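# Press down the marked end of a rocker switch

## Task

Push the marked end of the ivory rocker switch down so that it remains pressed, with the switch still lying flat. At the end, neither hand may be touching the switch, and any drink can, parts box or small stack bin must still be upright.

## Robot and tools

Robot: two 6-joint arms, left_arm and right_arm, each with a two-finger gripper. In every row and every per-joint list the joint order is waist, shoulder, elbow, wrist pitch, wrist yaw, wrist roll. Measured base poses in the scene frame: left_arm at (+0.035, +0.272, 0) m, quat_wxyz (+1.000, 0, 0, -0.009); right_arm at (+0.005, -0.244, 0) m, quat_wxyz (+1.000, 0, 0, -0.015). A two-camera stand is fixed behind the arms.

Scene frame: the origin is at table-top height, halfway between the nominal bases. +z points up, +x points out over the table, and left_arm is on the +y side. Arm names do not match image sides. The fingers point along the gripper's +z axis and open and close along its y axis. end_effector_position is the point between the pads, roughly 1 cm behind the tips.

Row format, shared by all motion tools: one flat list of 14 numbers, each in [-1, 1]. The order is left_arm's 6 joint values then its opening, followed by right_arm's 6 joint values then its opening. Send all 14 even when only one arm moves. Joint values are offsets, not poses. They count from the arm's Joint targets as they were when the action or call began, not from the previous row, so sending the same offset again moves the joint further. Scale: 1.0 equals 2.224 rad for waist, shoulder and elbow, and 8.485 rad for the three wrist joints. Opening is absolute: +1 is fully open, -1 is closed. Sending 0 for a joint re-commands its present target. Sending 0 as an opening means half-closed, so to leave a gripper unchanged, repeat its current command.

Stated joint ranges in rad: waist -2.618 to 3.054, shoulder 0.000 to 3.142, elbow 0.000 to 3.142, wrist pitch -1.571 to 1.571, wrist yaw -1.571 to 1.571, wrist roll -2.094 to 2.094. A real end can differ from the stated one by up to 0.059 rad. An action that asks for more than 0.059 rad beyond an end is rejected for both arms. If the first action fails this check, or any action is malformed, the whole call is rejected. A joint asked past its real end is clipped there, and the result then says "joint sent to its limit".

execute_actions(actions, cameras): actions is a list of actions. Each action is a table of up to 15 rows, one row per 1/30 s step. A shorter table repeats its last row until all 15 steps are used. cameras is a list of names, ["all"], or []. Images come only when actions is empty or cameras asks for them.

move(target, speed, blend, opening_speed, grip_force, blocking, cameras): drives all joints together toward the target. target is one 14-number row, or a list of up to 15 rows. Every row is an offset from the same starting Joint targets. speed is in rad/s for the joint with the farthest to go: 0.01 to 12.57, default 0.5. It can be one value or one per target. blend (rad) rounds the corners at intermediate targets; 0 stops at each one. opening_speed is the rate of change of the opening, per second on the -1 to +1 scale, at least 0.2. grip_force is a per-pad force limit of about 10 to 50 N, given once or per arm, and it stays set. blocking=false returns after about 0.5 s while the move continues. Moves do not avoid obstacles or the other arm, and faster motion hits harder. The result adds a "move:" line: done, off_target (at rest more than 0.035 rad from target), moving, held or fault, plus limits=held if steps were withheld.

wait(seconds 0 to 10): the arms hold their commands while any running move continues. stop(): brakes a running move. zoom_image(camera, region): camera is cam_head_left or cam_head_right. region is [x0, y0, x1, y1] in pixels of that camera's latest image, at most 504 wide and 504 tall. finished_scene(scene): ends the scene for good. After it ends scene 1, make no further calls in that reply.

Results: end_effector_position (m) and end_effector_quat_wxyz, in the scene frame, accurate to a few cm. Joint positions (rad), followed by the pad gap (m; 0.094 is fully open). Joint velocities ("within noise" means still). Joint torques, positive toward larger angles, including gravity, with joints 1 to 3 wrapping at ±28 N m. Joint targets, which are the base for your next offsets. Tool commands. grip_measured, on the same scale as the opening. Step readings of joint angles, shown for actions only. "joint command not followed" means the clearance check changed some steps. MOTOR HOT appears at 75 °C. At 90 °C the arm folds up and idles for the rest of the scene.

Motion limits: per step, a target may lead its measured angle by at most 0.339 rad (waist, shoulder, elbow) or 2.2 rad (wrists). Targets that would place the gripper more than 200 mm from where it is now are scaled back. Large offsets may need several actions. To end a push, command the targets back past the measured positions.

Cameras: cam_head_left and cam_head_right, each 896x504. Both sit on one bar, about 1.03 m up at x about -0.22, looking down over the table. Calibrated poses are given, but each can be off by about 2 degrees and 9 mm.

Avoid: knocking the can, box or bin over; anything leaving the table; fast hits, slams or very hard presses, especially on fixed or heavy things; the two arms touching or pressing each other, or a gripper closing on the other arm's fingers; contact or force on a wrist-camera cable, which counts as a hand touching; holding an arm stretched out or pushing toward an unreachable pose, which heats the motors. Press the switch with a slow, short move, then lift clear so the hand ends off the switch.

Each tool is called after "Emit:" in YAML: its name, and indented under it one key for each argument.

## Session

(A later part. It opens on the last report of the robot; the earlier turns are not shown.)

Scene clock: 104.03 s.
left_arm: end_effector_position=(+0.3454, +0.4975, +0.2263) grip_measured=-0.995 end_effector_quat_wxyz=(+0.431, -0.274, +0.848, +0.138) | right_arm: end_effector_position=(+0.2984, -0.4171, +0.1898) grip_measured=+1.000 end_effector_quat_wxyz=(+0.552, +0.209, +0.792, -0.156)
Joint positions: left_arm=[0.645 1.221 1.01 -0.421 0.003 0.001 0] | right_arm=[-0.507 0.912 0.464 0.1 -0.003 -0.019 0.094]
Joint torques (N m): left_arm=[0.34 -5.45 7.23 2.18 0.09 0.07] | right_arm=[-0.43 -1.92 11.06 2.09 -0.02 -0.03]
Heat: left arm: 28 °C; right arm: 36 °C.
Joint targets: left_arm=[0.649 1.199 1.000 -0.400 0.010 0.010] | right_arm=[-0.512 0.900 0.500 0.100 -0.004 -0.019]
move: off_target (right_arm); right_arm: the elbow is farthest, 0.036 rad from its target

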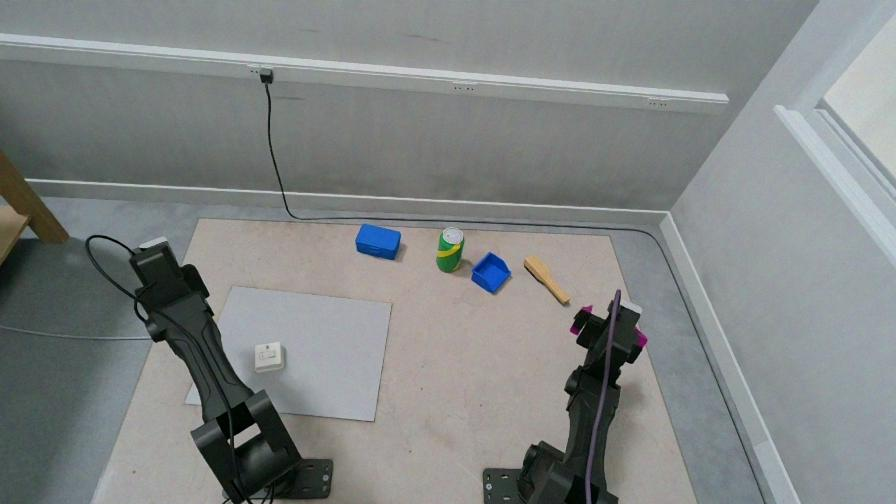

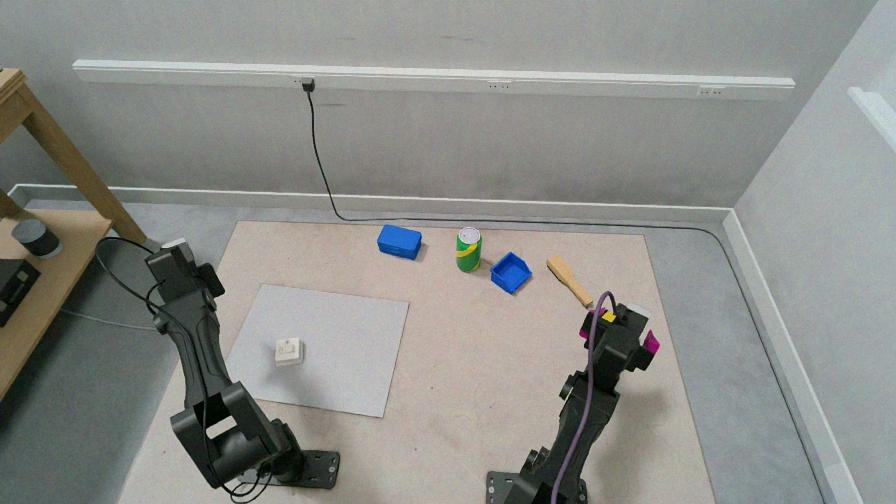

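Emit:
move:
  target: [0,0,0,0,0,0,-1.0, 0.3741, 0.4128, 0.3696, -0.1384, 0.0005, 0.0022, -1.0]
  speed: 0.6
  opening_speed: 1.0
  cameras: ["all"]

Emit:
zoom_image:
  camera: "cam_head_right"
  region: [440, 280, 560, 400]

Emit:
zoom_image:
  camera: "cam_head_left"
  region: [440, 280, 560, 400]

Scene clock: 119.63 s.
left_arm: end_effector_position=(+0.3454, +0.4975, +0.2263) grip_measured=-0.995 end_effector_quat_wxyz=(+0.431, -0.274, +0.848, +0.139) | right_arm: end_effector_position=(+0.3106, -0.1502, +0.0559) grip_measured=-0.996 end_effector_quat_wxyz=(-0.006, -0.149, +0.989, +0.000)
Joint positions: left_arm=[0.645 1.221 1.01 -0.42 0.003 0.001 0] | right_arm=[0.323 1.802 1.284 -1.065 -0.003 -0.006 0]
Joint torques (N m): left_arm=[0.34 -5.55 7.25 2.17 0.09 0.07] | right_arm=[-0.27 -5.91 9.55 0.19 0.03 0.04]
Heat: left arm: 29 °C; right arm: 36 °C.
Joint targets: left_arm=[0.649 1.199 1.000 -0.400 0.010 0.010] | right_arm=[0.320 1.818 1.322 -1.074 0.000 0.000]
move: off_target (right_arm); right_arm: the elbow is farthest, 0.038 rad from its target

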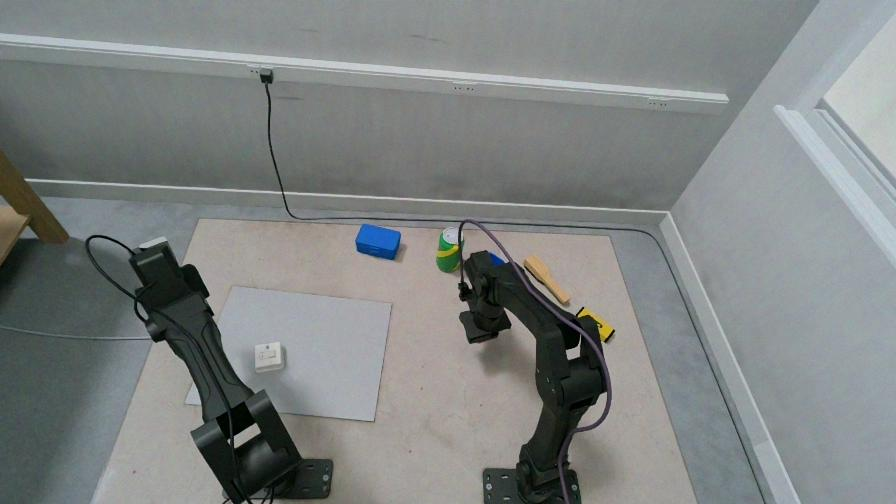

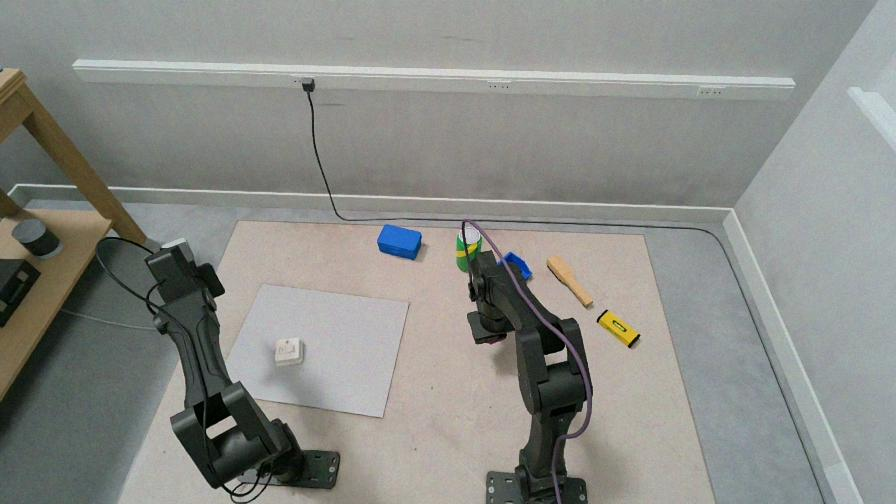

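Scaled by 4.200 from the camera's 896x504 image, which has a finer 1280x720 frame.

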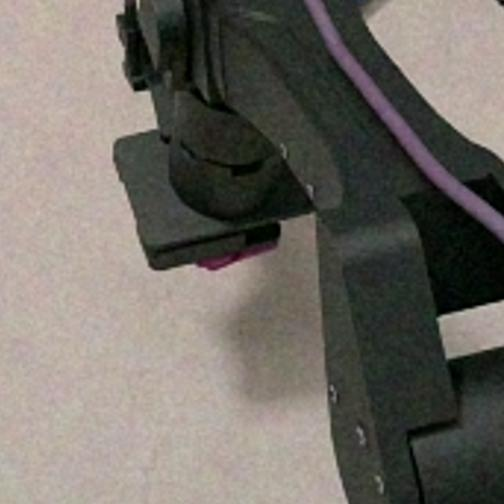

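Scaled by 4.200 from the camera's 896x504 image, which has a finer 1280x720 frame.

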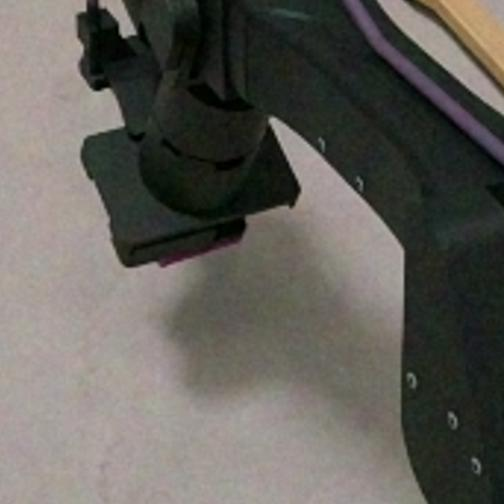

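Emit:
move:
  target: [0,0,0,0,0,0,-1.0, 0, 0, 0, -0.0354, 0, 0, -1.0]
  speed: 0.4
  cameras: ["all"]

Emit:
zoom_image:
  camera: "cam_head_right"
  region: [465, 320, 525, 370]

Emit:
zoom_image:
  camera: "cam_head_left"
  region: [455, 315, 515, 365]

Scene clock: 124.53 s.
left_arm: end_effector_position=(+0.3454, +0.4975, +0.2263) grip_measured=-0.995 end_effector_quat_wxyz=(+0.431, -0.274, +0.848, +0.139) | right_arm: end_effector_position=(+0.2400, -0.1715, +0.0679) grip_measured=-0.996 end_effector_quat_wxyz=(-0.153, -0.147, +0.977, -0.021)
Joint positions: left_arm=[0.645 1.221 1.01 -0.42 0.003 0.001 0] | right_arm=[0.323 1.802 1.284 -1.364 -0.003 -0.006 0]
Joint torques (N m): left_arm=[0.43 -5.45 7.25 2.17 0.11 0.07] | right_arm=[-0.27 -5.42 8.99 -0.44 0.02 0.04]
Heat: left arm: 29 °C; right arm: 35 °C.
Joint targets: left_arm=[0.649 1.199 1.000 -0.400 0.010 0.010] | right_arm=[0.320 1.818 1.322 -1.374 0.000 0.000]
move: off_target (right_arm); right_arm: the elbow is farthest, 0.038 rad from its target

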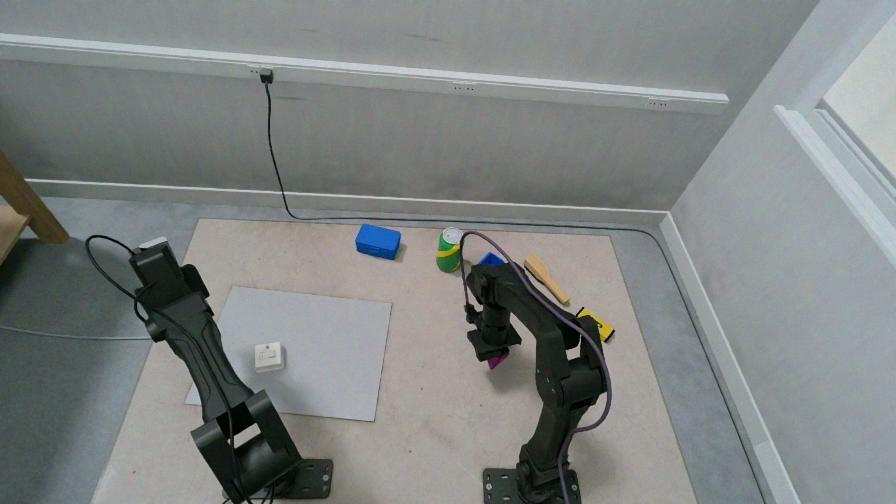

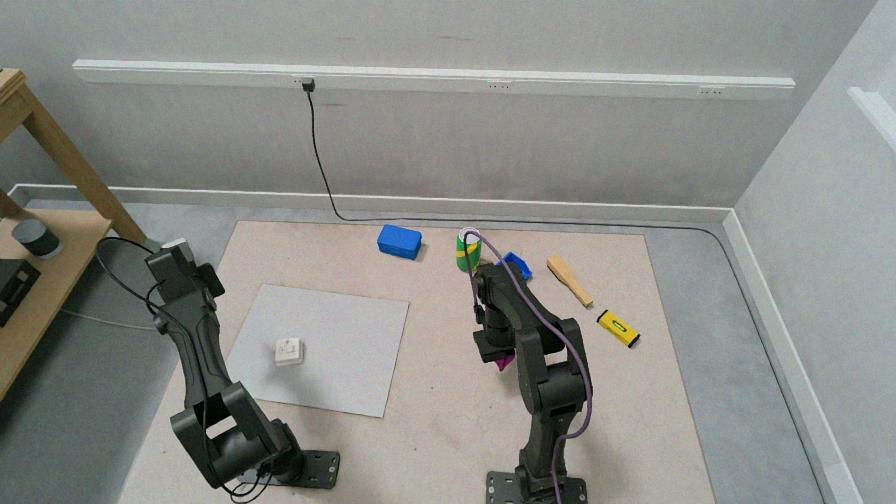

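Scaled by 8.400 from the camera's 896x504 image, which has a finer 1280x720 frame.

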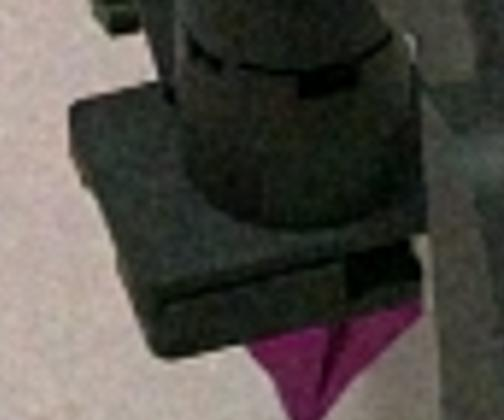

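Scaled by 8.400 from the camera's 896x504 image, which has a finer 1280x720 frame.

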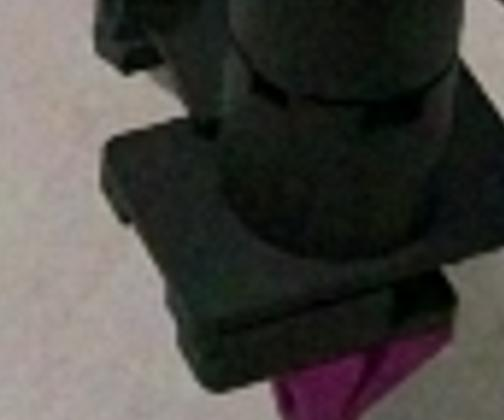

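Emit:
zoom_image:
  camera: "cam_head_right"
  region: [480, 335, 530, 385]

Emit:
zoom_image:
  camera: "cam_head_left"
  region: [470, 335, 520, 385]

Scaled by 10.080 from the camera's 896x504 image, which has a finer 1280x720 frame.

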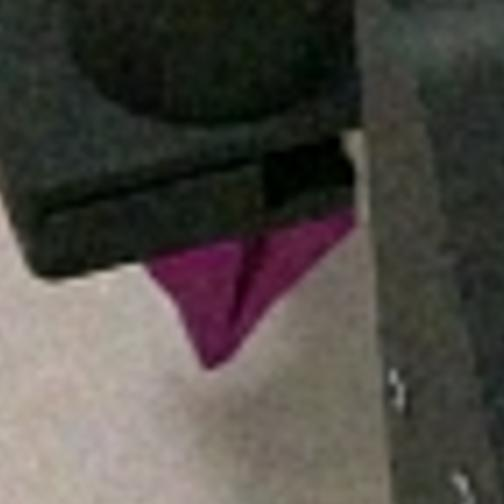

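Scaled by 10.080 from the camera's 896x504 image, which has a finer 1280x720 frame.

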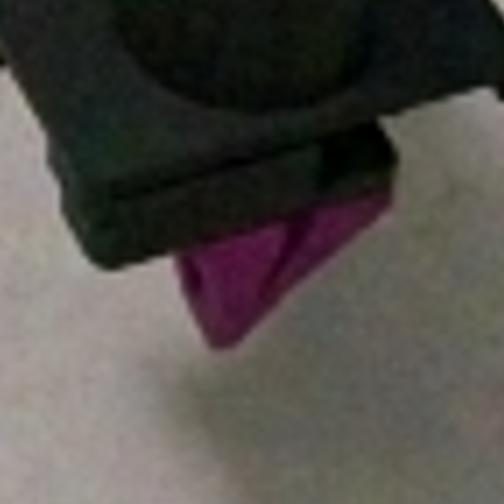

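Emit:
move:
  target: [-0.3094,0.4060,0.3584,-0.1114,-0.0012,0.0577,-1.0, 0.0465, 0.2163, 0.3566, -0.0108, 0, 0, -1.0]
  speed: 0.5
  cameras: ["all"]

Emit:
zoom_image:
  camera: "cam_head_right"
  region: [440, 260, 520, 340]

Emit:
zoom_image:
  camera: "cam_head_left"
  region: [430, 260, 510, 340]

Emit:
zoom_image:
  camera: "cam_head_right"
  region: [280, 250, 370, 340]

Emit:
zoom_image:
  camera: "cam_head_left"
  region: [260, 250, 350, 340]

Scene clock: 138.93 s.
left_arm: end_effector_position=(+0.4159, +0.2495, +0.0808) grip_measured=-0.995 end_effector_quat_wxyz=(-0.037, +0.271, +0.962, -0.009) | right_arm: end_effector_position=(+0.3954, -0.0817, +0.0830) grip_measured=-0.996 end_effector_quat_wxyz=(-0.037, -0.197, +0.980, -0.006)
Joint positions: left_arm=[-0.042 2.083 1.771 -1.335 0.003 0.488 0] | right_arm=[0.42 2.271 2.08 -1.455 -0.003 -0.006 0]
Joint torques (N m): left_arm=[0.32 -8.34 9.18 0.27 0 0.11] | right_arm=[0.29 -8.72 9.35 0.02 0.03 0.04]
Heat: left arm: 30 °C; right arm: 36 °C.
Joint targets: left_arm=[-0.039 2.102 1.797 -1.345 0.000 0.500] | right_arm=[0.423 2.299 2.116 -1.466 0.000 0.000]
move: done

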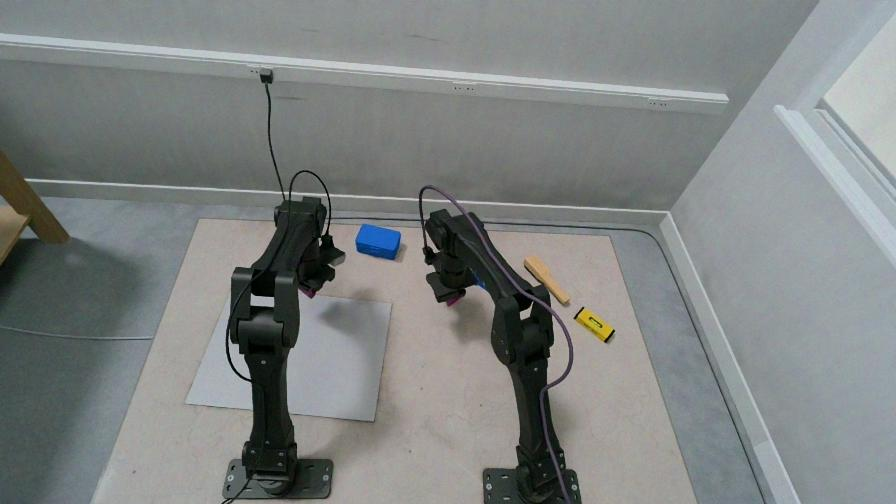

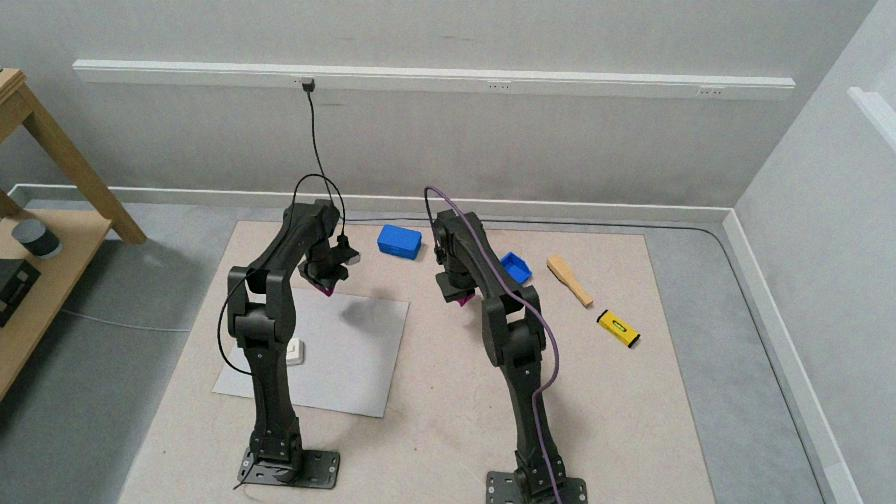

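Scaled by 6.300 from the camera's 896x504 image, which has a finer 1280x720 frame.

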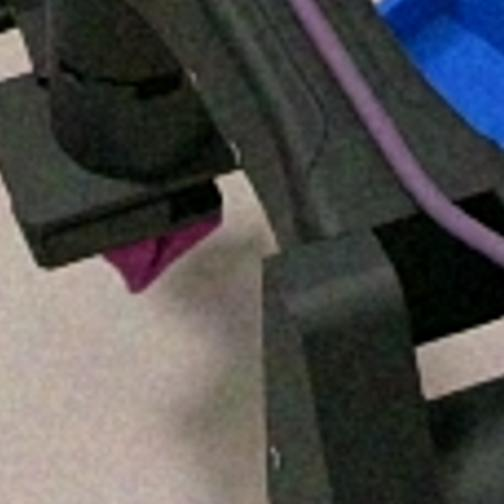

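Scaled by 6.300 from the camera's 896x504 image, which has a finer 1280x720 frame.

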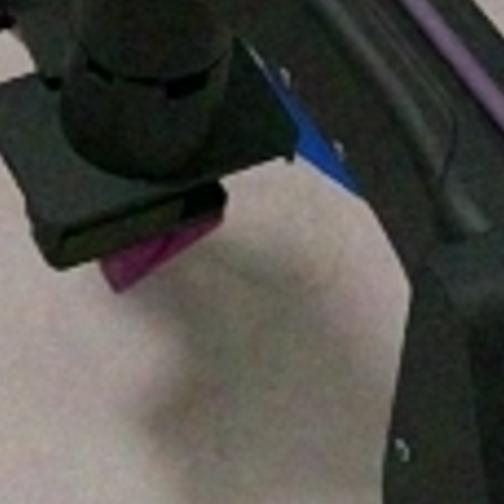

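Scaled by 5.600 from the camera's 896x504 image, which has a finer 1280x720 frame.

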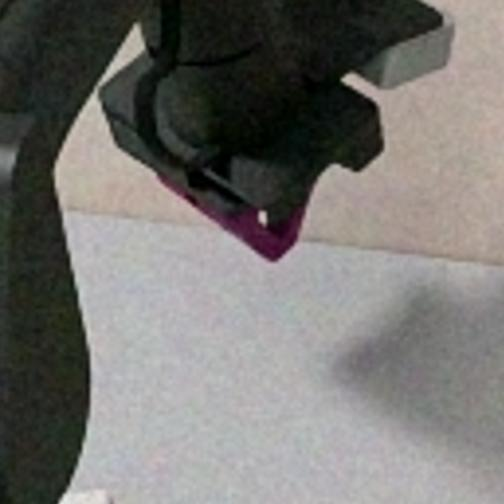

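Scaled by 5.600 from the camera's 896x504 image, which has a finer 1280x720 frame.

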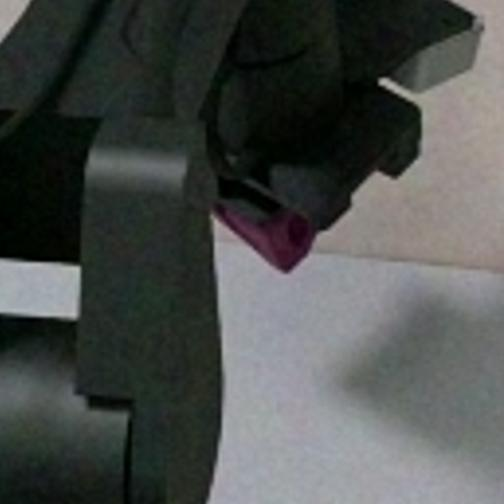

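Emit:
finished_scene:
  scene: 1

The scene is finished: the task was done.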